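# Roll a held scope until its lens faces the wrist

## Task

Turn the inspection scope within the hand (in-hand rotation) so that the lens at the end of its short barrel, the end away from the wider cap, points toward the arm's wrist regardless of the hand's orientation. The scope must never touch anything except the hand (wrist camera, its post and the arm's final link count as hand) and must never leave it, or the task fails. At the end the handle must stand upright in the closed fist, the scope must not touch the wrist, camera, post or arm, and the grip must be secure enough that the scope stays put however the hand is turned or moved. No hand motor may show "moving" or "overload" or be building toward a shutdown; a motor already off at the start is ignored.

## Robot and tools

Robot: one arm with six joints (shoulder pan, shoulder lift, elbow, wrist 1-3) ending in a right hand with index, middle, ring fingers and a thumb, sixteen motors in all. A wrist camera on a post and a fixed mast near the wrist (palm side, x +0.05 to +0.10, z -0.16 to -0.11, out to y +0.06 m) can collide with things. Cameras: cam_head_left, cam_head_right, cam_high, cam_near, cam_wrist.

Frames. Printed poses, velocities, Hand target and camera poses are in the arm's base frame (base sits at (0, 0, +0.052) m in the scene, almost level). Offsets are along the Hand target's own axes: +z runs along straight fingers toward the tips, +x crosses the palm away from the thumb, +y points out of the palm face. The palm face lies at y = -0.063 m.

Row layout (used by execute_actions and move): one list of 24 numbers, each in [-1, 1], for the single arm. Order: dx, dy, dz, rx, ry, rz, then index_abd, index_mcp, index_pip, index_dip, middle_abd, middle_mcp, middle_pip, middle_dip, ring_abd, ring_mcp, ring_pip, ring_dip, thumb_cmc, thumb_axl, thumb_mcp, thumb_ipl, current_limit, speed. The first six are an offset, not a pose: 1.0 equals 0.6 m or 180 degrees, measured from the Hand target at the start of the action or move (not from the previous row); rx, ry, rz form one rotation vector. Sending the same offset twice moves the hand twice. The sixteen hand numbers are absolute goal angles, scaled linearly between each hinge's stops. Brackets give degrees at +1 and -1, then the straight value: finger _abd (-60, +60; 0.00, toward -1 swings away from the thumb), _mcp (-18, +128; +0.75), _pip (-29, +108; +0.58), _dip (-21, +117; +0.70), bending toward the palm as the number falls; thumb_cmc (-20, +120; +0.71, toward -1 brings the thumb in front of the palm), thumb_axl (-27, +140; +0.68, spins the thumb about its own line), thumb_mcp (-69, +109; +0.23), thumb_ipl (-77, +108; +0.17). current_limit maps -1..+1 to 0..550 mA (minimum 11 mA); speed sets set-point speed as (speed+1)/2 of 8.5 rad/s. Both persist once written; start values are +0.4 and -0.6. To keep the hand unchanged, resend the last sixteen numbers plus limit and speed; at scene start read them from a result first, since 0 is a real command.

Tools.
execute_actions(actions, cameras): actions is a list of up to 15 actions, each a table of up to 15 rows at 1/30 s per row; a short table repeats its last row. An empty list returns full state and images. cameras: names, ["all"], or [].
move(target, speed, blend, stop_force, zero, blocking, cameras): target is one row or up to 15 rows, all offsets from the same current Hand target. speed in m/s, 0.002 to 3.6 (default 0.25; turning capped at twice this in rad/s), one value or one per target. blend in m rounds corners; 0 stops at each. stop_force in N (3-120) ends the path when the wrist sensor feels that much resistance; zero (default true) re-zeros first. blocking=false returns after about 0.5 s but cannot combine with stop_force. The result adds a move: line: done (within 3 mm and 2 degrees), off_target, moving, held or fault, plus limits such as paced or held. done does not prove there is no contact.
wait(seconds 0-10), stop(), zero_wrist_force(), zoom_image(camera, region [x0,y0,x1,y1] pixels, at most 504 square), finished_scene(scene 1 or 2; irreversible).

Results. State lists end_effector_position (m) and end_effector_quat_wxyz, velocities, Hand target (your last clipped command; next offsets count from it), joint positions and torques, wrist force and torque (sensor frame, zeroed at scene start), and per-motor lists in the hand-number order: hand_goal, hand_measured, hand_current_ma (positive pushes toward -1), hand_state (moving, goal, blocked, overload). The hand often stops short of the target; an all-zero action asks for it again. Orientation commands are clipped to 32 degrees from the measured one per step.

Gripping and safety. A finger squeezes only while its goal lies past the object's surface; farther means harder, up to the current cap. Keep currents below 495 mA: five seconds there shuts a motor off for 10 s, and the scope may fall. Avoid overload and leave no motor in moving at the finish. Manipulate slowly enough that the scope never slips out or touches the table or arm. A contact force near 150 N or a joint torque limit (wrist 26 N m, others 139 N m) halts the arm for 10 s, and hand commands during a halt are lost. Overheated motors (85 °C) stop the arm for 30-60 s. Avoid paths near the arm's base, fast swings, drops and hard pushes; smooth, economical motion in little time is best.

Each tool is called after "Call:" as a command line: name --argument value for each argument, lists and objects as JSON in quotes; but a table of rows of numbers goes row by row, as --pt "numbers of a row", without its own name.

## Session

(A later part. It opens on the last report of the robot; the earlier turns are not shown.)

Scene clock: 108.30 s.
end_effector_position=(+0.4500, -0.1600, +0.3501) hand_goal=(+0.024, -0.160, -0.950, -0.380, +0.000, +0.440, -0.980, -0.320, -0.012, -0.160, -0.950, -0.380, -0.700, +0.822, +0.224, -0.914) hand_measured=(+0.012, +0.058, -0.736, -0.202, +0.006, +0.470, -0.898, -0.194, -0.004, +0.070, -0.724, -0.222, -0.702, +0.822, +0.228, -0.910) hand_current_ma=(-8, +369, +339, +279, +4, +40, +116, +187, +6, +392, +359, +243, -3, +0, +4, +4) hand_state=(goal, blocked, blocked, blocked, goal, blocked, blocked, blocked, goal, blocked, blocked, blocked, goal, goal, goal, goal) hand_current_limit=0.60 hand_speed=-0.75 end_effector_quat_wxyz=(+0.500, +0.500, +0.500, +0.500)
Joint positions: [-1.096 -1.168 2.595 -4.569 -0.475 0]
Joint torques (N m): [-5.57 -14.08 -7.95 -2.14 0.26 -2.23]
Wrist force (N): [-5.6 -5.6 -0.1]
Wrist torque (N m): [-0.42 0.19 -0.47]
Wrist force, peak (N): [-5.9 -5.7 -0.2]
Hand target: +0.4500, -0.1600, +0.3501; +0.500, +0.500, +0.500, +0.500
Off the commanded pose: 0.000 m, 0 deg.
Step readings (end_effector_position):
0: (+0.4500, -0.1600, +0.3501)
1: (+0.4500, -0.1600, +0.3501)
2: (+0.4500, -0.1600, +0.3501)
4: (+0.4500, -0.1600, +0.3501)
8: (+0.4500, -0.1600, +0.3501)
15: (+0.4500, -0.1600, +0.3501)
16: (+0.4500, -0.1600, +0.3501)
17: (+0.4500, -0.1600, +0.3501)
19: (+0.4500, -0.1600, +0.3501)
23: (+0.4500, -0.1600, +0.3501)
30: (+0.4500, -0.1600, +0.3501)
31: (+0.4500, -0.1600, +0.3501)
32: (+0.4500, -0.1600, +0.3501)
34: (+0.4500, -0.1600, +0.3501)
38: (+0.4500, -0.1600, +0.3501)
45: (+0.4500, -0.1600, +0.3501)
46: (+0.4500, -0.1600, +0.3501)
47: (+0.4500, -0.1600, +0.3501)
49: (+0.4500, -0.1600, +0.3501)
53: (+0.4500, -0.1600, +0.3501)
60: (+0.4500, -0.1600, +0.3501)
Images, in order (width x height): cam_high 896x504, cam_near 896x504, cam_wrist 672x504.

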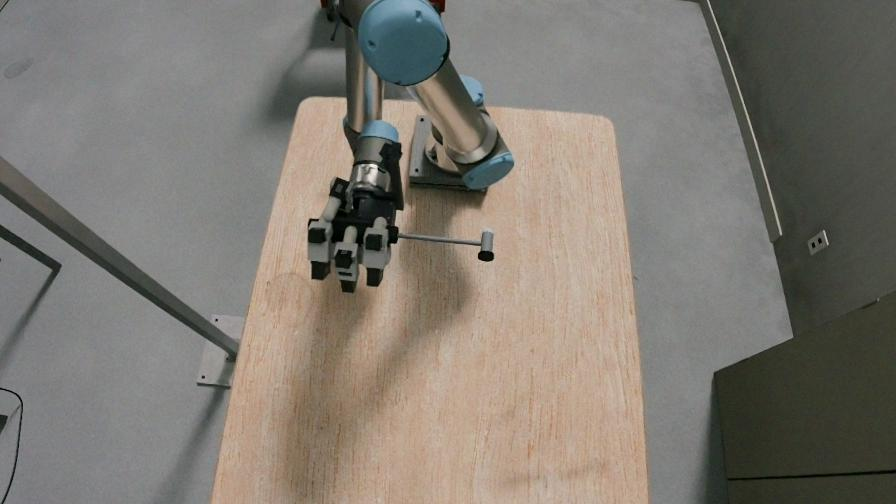

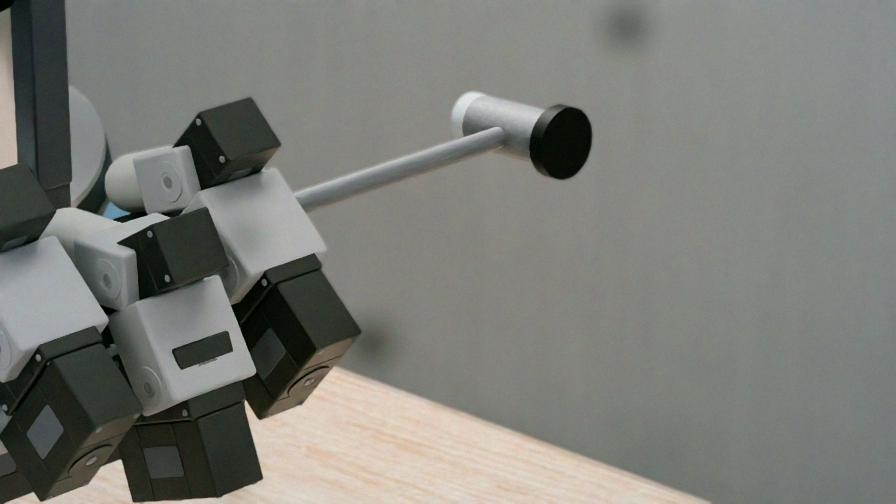

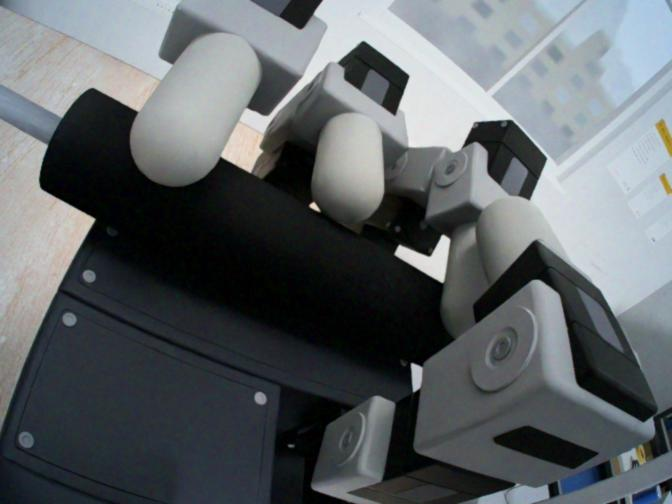

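Call:
execute_actions --actions '[[[0,0,0,0,0,0, 0.024,0.04,-0.78,0.10, 0.0,0.42,-1.0,-0.34, -0.012,-0.14,-0.95,-0.38, -0.70,0.822,0.2247,-0.9135, 0.6,-0.65]],[[0,0,0,0,0,0, 0.024,0.46,-0.80,0.05, 0.0,0.42,-1.0,-0.34, -0.012,-0.14,-0.95,-0.38, -0.70,0.822,0.2247,-0.9135, 0.6,-0.65]],[[0,0,0,0,0,0, 0.024,0.46,-0.90,-0.18, 0.0,0.42,-1.0,-0.34, -0.012,-0.14,-0.95,-0.38, -0.70,0.822,0.2247,-0.9135, 0.6,-0.7]],[[0,0,0,0,0,0, 0.024,0.42,-1.0,-0.34, 0.0,0.42,-1.0,-0.34, -0.012,-0.14,-0.95,-0.38, -0.70,0.822,0.2247,-0.9135, 0.6,-0.75]]]' --cameras '["cam_near", "cam_wrist", "cam_high"]'

Call:
zoom_image --camera "cam_near" --region '[440, 70, 620, 210]'

Scene clock: 111.30 s.
end_effector_position=(+0.4500, -0.1600, +0.3501) hand_goal=(+0.024, +0.420, -1.000, -0.340, +0.000, +0.420, -1.000, -0.340, -0.012, -0.140, -0.950, -0.380, -0.700, +0.822, +0.224, -0.914) hand_measured=(+0.012, +0.472, -0.902, -0.188, +0.006, +0.466, -0.894, -0.202, -0.004, +0.070, -0.724, -0.222, -0.710, +0.816, +0.228, -0.910) hand_current_ma=(-8, +74, +141, +233, +4, +65, +154, +210, +6, +354, +359, +243, -12, -7, +5, +4) hand_state=(goal, blocked, blocked, blocked, goal, blocked, blocked, blocked, goal, blocked, blocked, blocked, goal, goal, goal, goal) hand_current_limit=0.60 hand_speed=-0.75 end_effector_quat_wxyz=(+0.500, +0.500, +0.500, +0.500)
Joint positions: [-1.096 -1.168 2.595 -4.569 -0.475 0]
Joint torques (N m): [-5.47 -14.96 -7.7 -2.09 0.16 -2.18]
Wrist force (N): [-5.7 -5.4 -0.2]
Wrist torque (N m): [-0.37 0.22 -0.47]
Wrist force, peak (N): [-5.6 -5.9 -0.1]
Hand target: +0.4500, -0.1600, +0.3501; +0.500, +0.500, +0.500, +0.500
Off the commanded pose: 0.000 m, 0 deg.
Step readings (end_effector_position):
0: (+0.4500, -0.1600, +0.3501)
1: (+0.4500, -0.1600, +0.3501)
2: (+0.4500, -0.1600, +0.3501)
4: (+0.4500, -0.1600, +0.3501)
8: (+0.4500, -0.1600, +0.3501)
15: (+0.4500, -0.1600, +0.3501)
16: (+0.4500, -0.1600, +0.3501)
17: (+0.4500, -0.1600, +0.3501)
19: (+0.4500, -0.1600, +0.3501)
23: (+0.4500, -0.1600, +0.3501)
30: (+0.4500, -0.1600, +0.3501)
31: (+0.4500, -0.1600, +0.3501)
32: (+0.4500, -0.1600, +0.3501)
34: (+0.4500, -0.1600, +0.3501)
38: (+0.4500, -0.1600, +0.3501)
45: (+0.4500, -0.1600, +0.3501)
46: (+0.4500, -0.1600, +0.3501)
47: (+0.4500, -0.1600, +0.3501)
49: (+0.4500, -0.1600, +0.3501)
53: (+0.4500, -0.1600, +0.3501)
60: (+0.4500, -0.1600, +0.3501)
Images, in order (width x height): cam_high 896x504, cam_near 896x504, cam_wrist 672x504.

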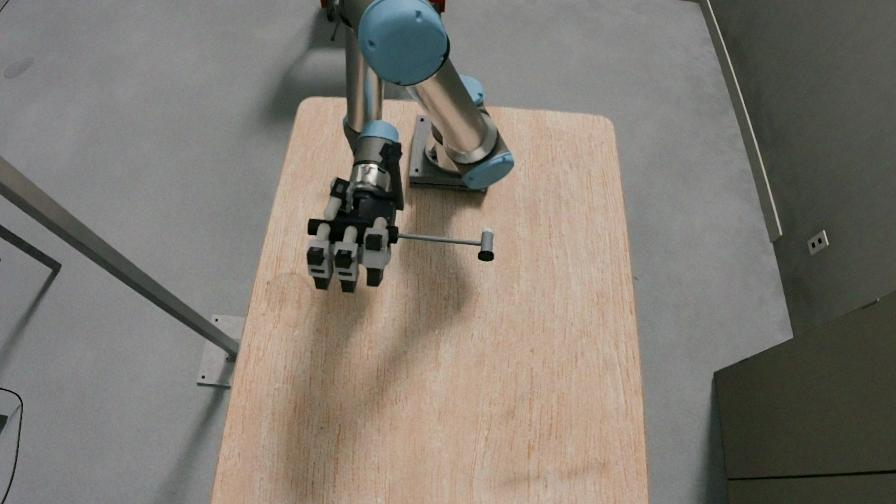

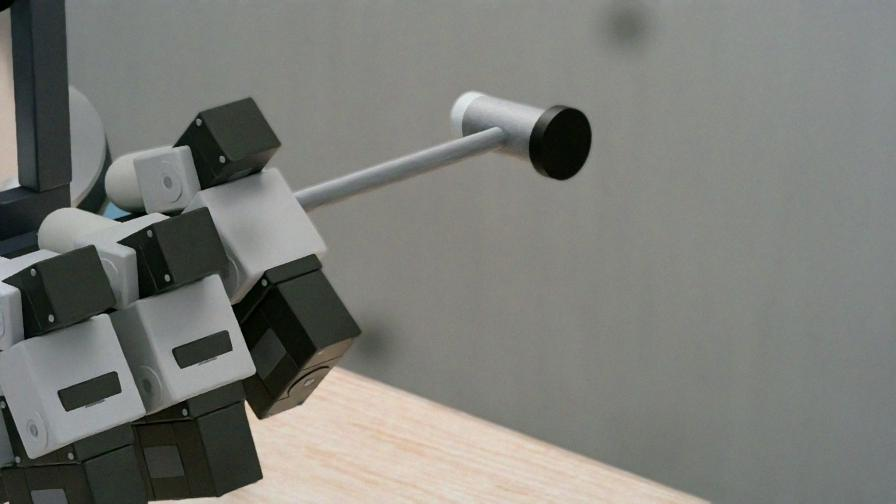

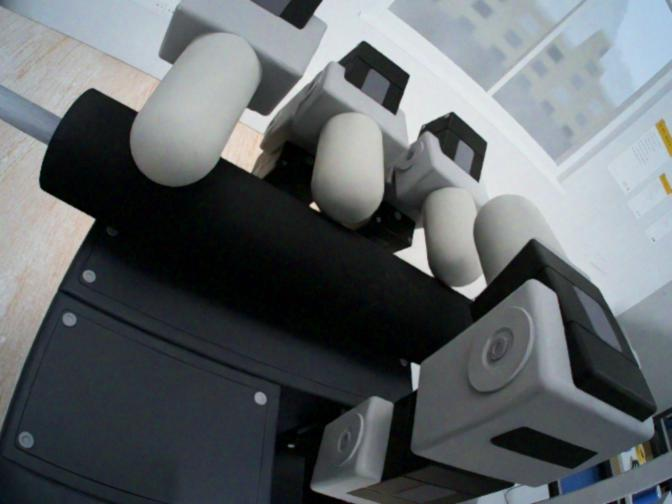

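Scaled by 2.800 from the camera's 896x504 image, which has a finer 1280x720 frame.

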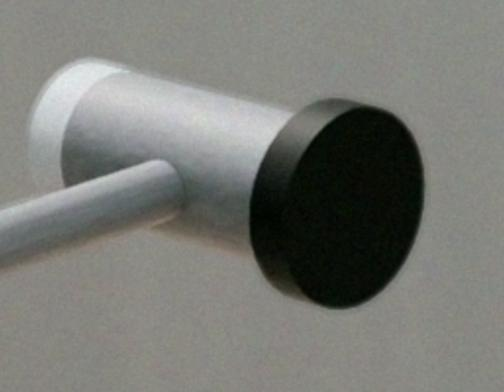

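Call:
execute_actions --actions '[[[0,0,0,0,0,0, 0.024,0.38,-1.0,-0.40, 0.0,0.38,-1.0,-0.40, -0.012,-0.10,-0.95,-0.40, -0.70,0.822,0.2247,-0.9135, 0.42,-0.8]],[[0,0,0,0,0,0, 0.024,0.36,-1.0,-0.43, 0.0,0.36,-1.0,-0.43, -0.012,-0.08,-0.95,-0.40, -0.70,0.822,0.2247,-0.9135, 0.42,-0.8]]]' --cameras '["cam_near", "cam_wrist", "cam_high"]'

Call:
zoom_image --camera "cam_near" --region '[440, 70, 620, 210]'

Call:
zoom_image --camera "cam_high" --region '[290, 170, 500, 310]'

Scene clock: 113.10 s.
end_effector_position=(+0.4500, -0.1600, +0.3501) hand_goal=(+0.024, +0.360, -1.000, -0.430, +0.000, +0.360, -1.000, -0.430, -0.012, -0.080, -0.950, -0.400, -0.700, +0.822, +0.224, -0.914) hand_measured=(+0.012, +0.472, -0.888, -0.220, +0.006, +0.456, -0.864, -0.252, -0.004, +0.082, -0.724, -0.230, -0.710, +0.816, +0.228, -0.910) hand_current_ma=(-8, +175, +164, +334, +4, +148, +205, +278, +6, +267, +359, +264, -12, -7, +5, +4) hand_state=(goal, blocked, blocked, blocked, goal, blocked, blocked, blocked, goal, blocked, blocked, blocked, goal, goal, goal, goal) hand_current_limit=0.42 hand_speed=-0.80 end_effector_quat_wxyz=(+0.500, +0.500, +0.500, +0.500)
Joint positions: [-1.096 -1.168 2.595 -4.569 -0.475 0]
Joint torques (N m): [-5.8 -14.66 -7.93 -2.16 0.1 -2.25]
Wrist force (N): [-5.5 -5.5 -0.4]
Wrist torque (N m): [-0.36 0.20 -0.46]
Wrist force, peak (N): [-5.8 -5.6 -0.4]
Hand target: +0.4500, -0.1600, +0.3501; +0.500, +0.500, +0.500, +0.500
Off the commanded pose: 0.000 m, 0 deg.
Step readings (end_effector_position):
0: (+0.4500, -0.1600, +0.3501)
1: (+0.4500, -0.1600, +0.3501)
2: (+0.4500, -0.1600, +0.3501)
4: (+0.4500, -0.1600, +0.3501)
8: (+0.4500, -0.1600, +0.3501)
15: (+0.4500, -0.1600, +0.3501)
16: (+0.4500, -0.1600, +0.3501)
17: (+0.4500, -0.1600, +0.3501)
19: (+0.4500, -0.1600, +0.3501)
23: (+0.4500, -0.1600, +0.3501)
30: (+0.4500, -0.1600, +0.3501)
Images, in order (width x height): cam_high 896x504, cam_near 896x504, cam_wrist 672x504.

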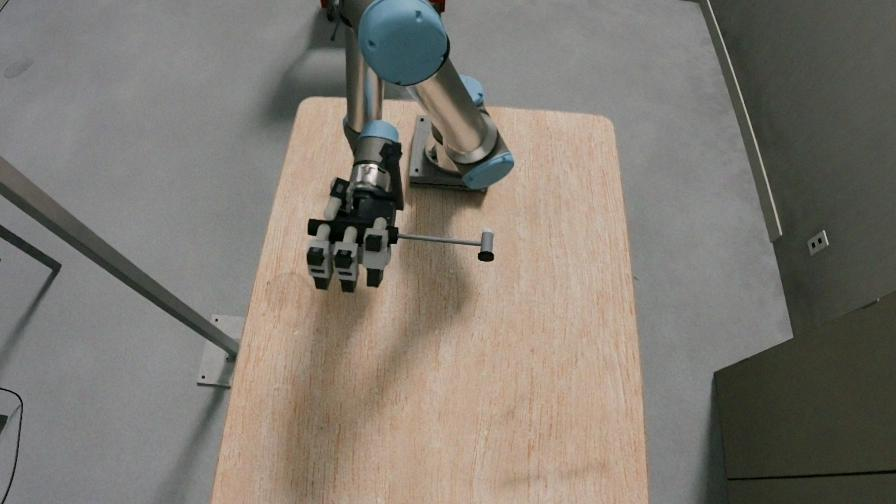

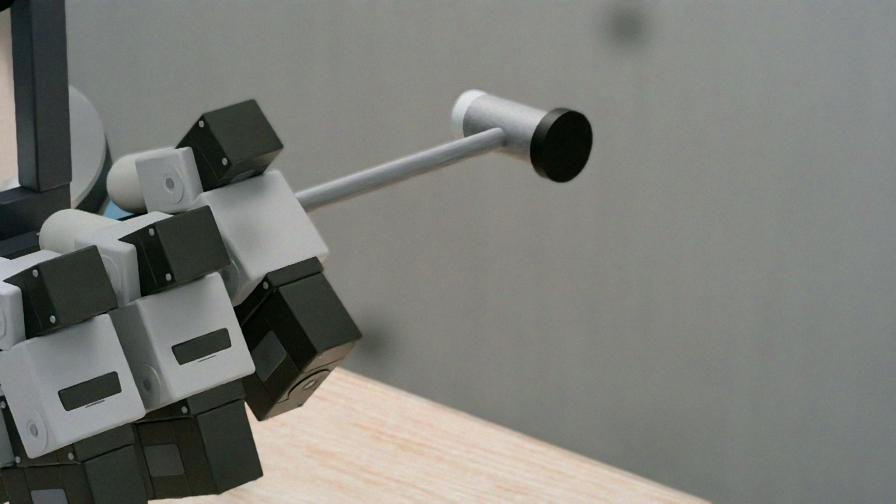

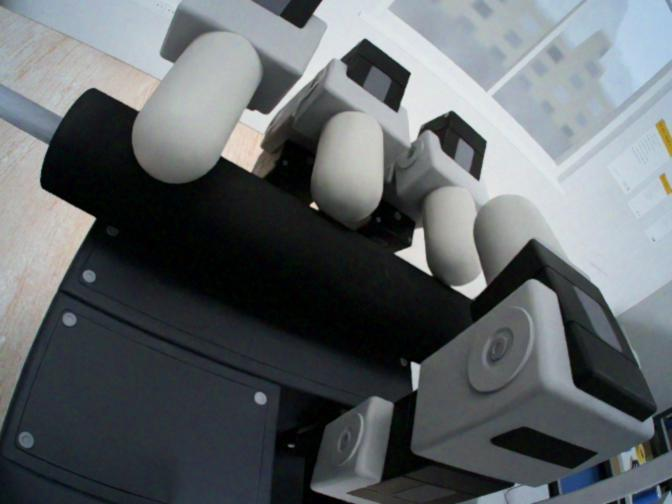

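Scaled by 2.800 from the camera's 896x504 image, which has a finer 1280x720 frame.

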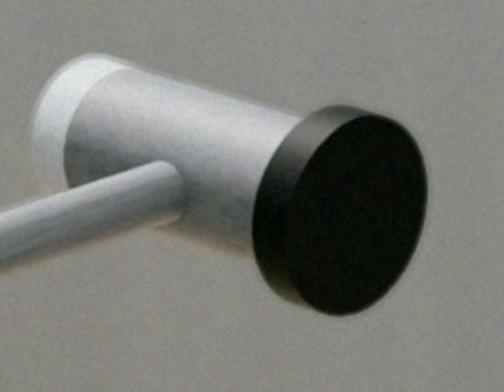

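Scaled by 2.400 from the camera's 896x504 image, which has a finer 1280x720 frame.

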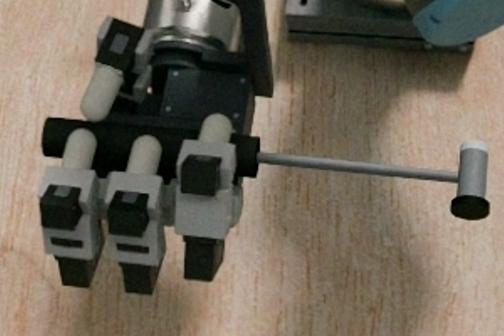

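Call:
execute_actions --actions '[[[0,0,0,0,0,0, 0.024,0.35,-1.0,-0.455, 0.0,0.35,-1.0,-0.49, -0.012,-0.08,-0.95,-0.455, -0.70,0.822,0.2247,-0.9135, 0.42,-0.85]],[[0,0,0,0,0,0, 0.024,0.35,-1.0,-0.455, 0.0,0.35,-1.0,-0.49, -0.012,-0.08,-0.95,-0.455, -0.70,0.822,0.2247,-0.9135, 0.42,-0.85]]]' --cameras '["cam_near", "cam_wrist", "cam_high"]'

Call:
zoom_image --camera "cam_near" --region '[440, 70, 620, 210]'

Scene clock: 114.83 s.
end_effector_position=(+0.4500, -0.1600, +0.3501) hand_goal=(+0.024, +0.350, -1.000, -0.454, +0.000, +0.350, -1.000, -0.490, -0.012, -0.080, -0.950, -0.454, -0.700, +0.822, +0.224, -0.914) hand_measured=(+0.012, +0.472, -0.876, -0.244, +0.006, +0.452, -0.844, -0.286, -0.004, +0.092, -0.724, -0.242, -0.710, +0.816, +0.228, -0.910) hand_current_ma=(-8, +193, +185, +332, +4, +158, +237, +322, +6, +285, +359, +336, -12, -7, +5, +4) hand_state=(goal, blocked, blocked, blocked, goal, blocked, blocked, blocked, goal, blocked, blocked, blocked, goal, goal, goal, goal) hand_current_limit=0.42 hand_speed=-0.85 end_effector_quat_wxyz=(+0.500, +0.500, +0.500, +0.500)
Joint positions: [-1.096 -1.168 2.595 -4.569 -0.475 0]
Joint torques (N m): [-5.43 -14.29 -9.02 -2.23 0.08 -2.22]
Wrist force (N): [-5.7 -5.4 -0.3]
Wrist torque (N m): [-0.36 0.22 -0.48]
Wrist force, peak (N): [-5.8 -5.7 -0.5]
Hand target: +0.4500, -0.1600, +0.3501; +0.500, +0.500, +0.500, +0.500
Off the commanded pose: 0.000 m, 0 deg.
Step readings (end_effector_position):
0: (+0.4500, -0.1600, +0.3501)
1: (+0.4500, -0.1600, +0.3501)
2: (+0.4500, -0.1600, +0.3501)
4: (+0.4500, -0.1600, +0.3501)
8: (+0.4500, -0.1600, +0.3501)
15: (+0.4500, -0.1600, +0.3501)
16: (+0.4500, -0.1600, +0.3501)
17: (+0.4500, -0.1600, +0.3501)
19: (+0.4500, -0.1600, +0.3501)
23: (+0.4500, -0.1600, +0.3501)
30: (+0.4500, -0.1600, +0.3501)
Images, in order (width x height): cam_high 896x504, cam_near 896x504, cam_wrist 672x504.

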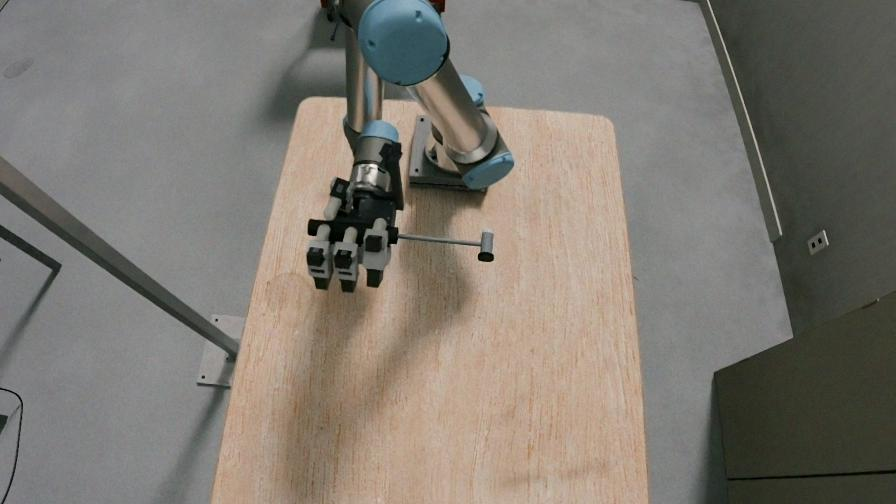

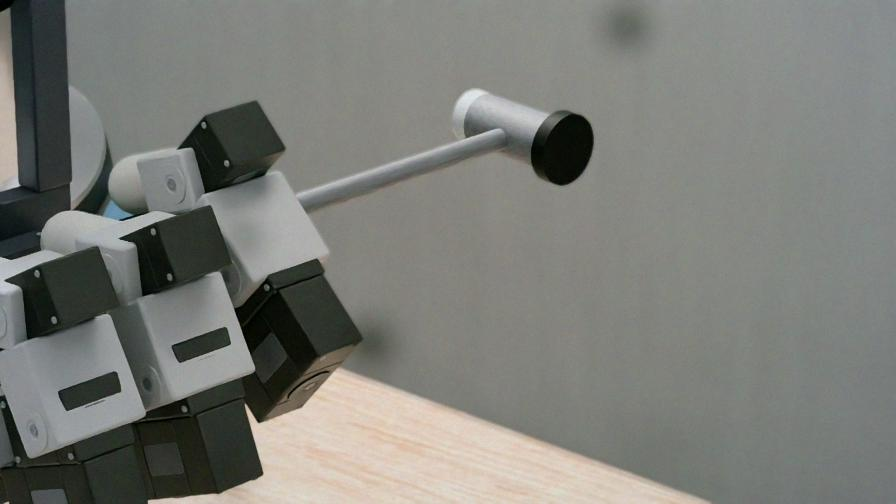

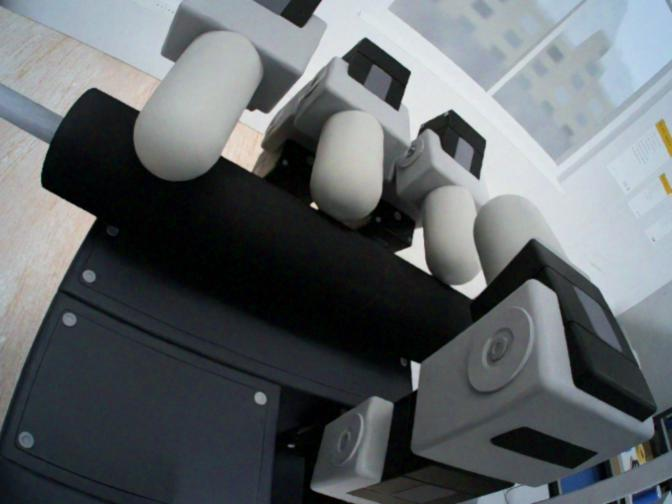

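Scaled by 2.800 from the camera's 896x504 image, which has a finer 1280x720 frame.

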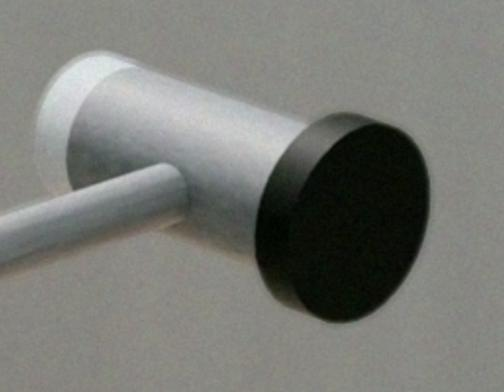

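Call:
move --target '[0, 0.1667, 0, 0, 0, -0.5, 0.024, 0.35, -1.0, -0.455, 0.0, 0.35, -1.0, -0.49, -0.012, -0.08, -0.95, -0.455, -0.70, 0.822, 0.2247, -0.9135, 0.42, -0.85]' --speed 0.5 --cameras '["all"]'

Call:
zoom_image --camera "cam_head_left" --region '[300, 200, 480, 400]'

Call:
zoom_image --camera "cam_head_right" --region '[280, 200, 460, 400]'

Scene clock: 117.83 s.
end_effector_position=(+0.4499, -0.1600, +0.4501) hand_goal=(+0.024, +0.350, -1.000, -0.454, +0.000, +0.350, -1.000, -0.490, -0.012, -0.080, -0.950, -0.454, -0.700, +0.822, +0.224, -0.914) hand_measured=(+0.012, +0.472, -0.876, -0.246, +0.006, +0.442, -0.836, -0.294, -0.004, +0.092, -0.724, -0.242, -0.714, +0.816, +0.228, -0.910) hand_current_ma=(-8, +193, +185, +331, +4, +143, +252, +307, +5, +285, +359, +336, -15, -7, +5, +4) hand_state=(goal, blocked, blocked, blocked, goal, blocked, blocked, blocked, goal, blocked, blocked, blocked, goal, goal, goal, goal) hand_current_limit=0.42 hand_speed=-0.85 end_effector_quat_wxyz=(+0.707, +0.000, +0.707, +0.000)
Joint positions: [-1.255 -1.553 2.277 -3.866 -0.316 -1.57]
Joint torques (N m): [-4.36 -5.39 -22.07 -2.13 -1.11 1.32]
Wrist force (N): [-0.6 0.2 0.3]
Wrist torque (N m): [-0.01 -0.02 -0.20]
Wrist force, peak (N): [-5.8 -5.5 0.1]
Hand target: +0.4500, -0.1600, +0.4501; +0.707, +0.000, +0.707, +0.000
Off the commanded pose: 0.000 m, 0 deg.
move: done

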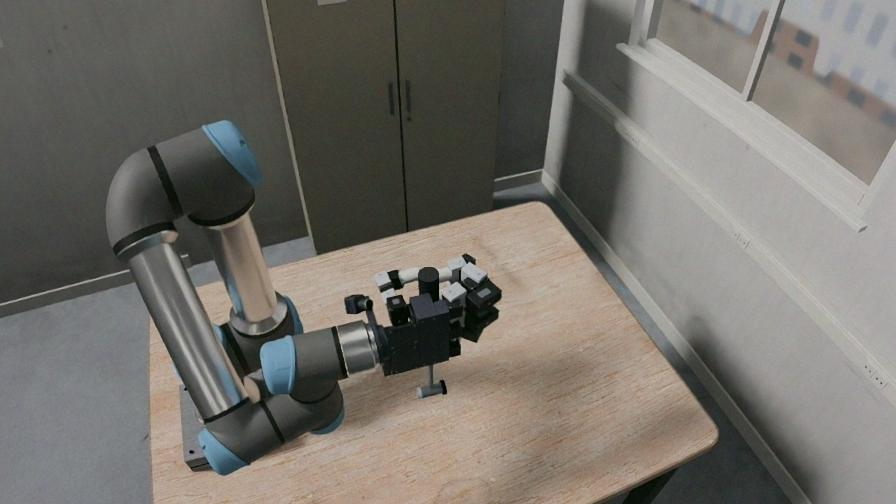

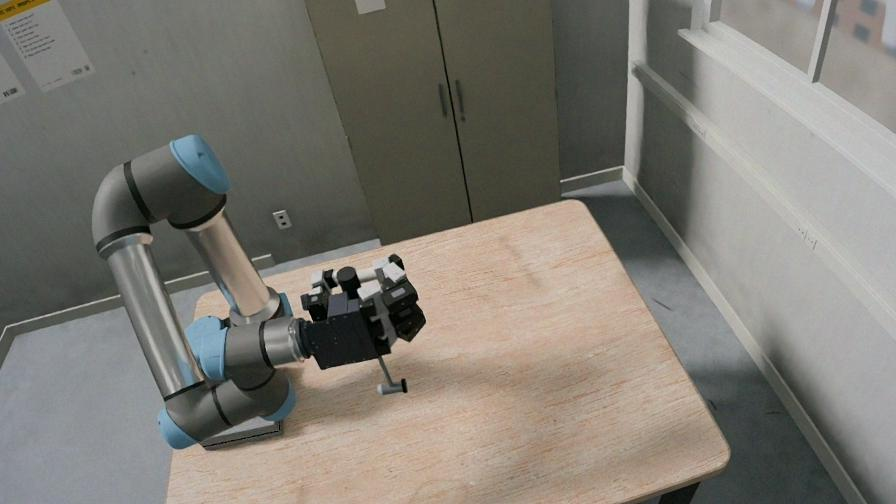

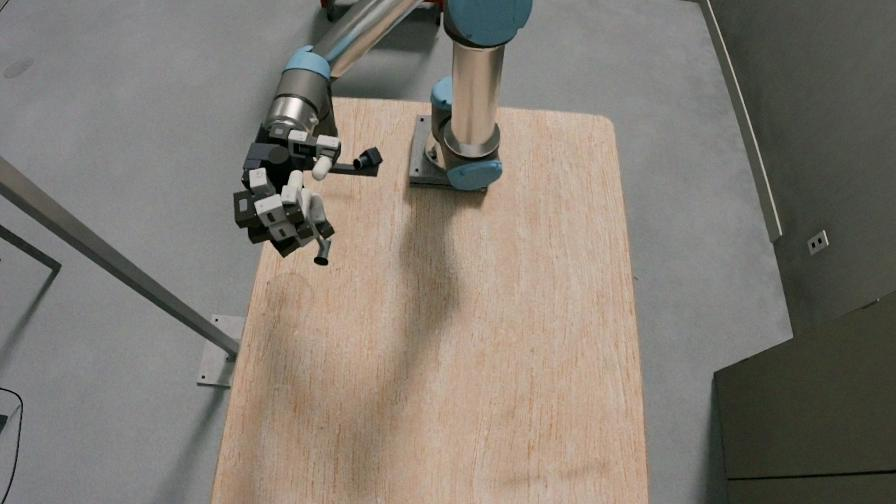

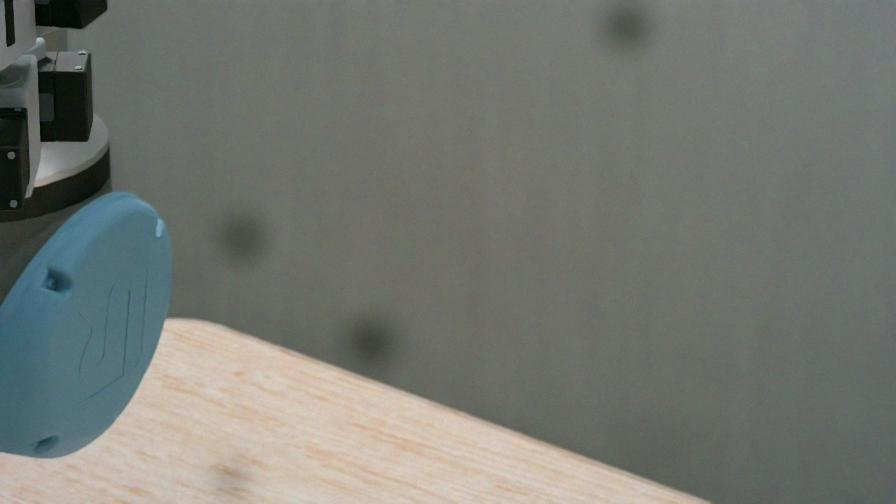

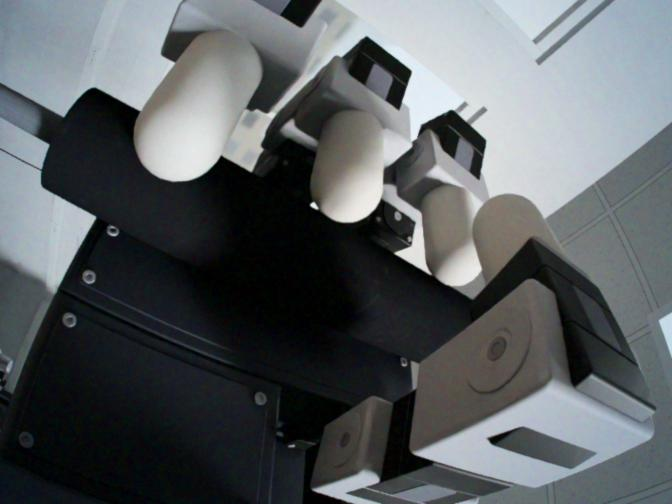

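Scaled by 2.520 from the camera's 896x504 image, which has a finer 1280x720 frame.

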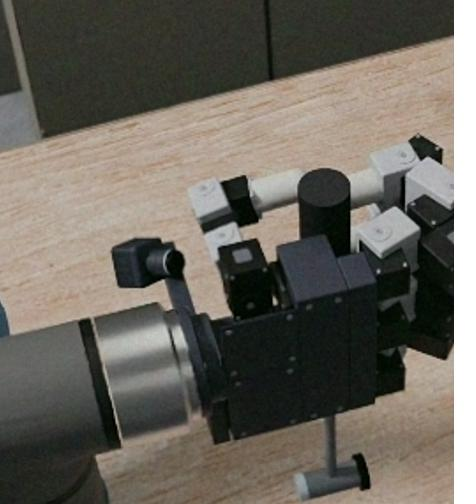

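Scaled by 2.520 from the camera's 896x504 image, which has a finer 1280x720 frame.

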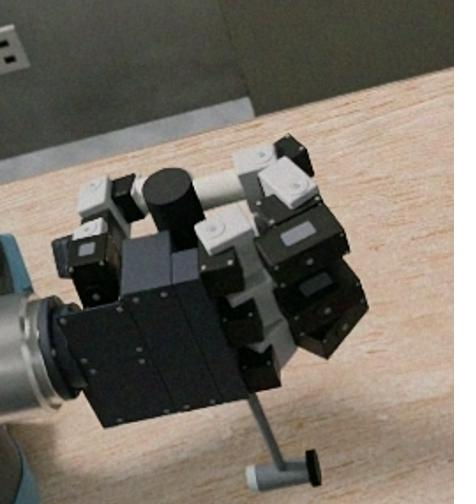

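Call:
finished_scene --scene 2

The scene is finished: the task was done.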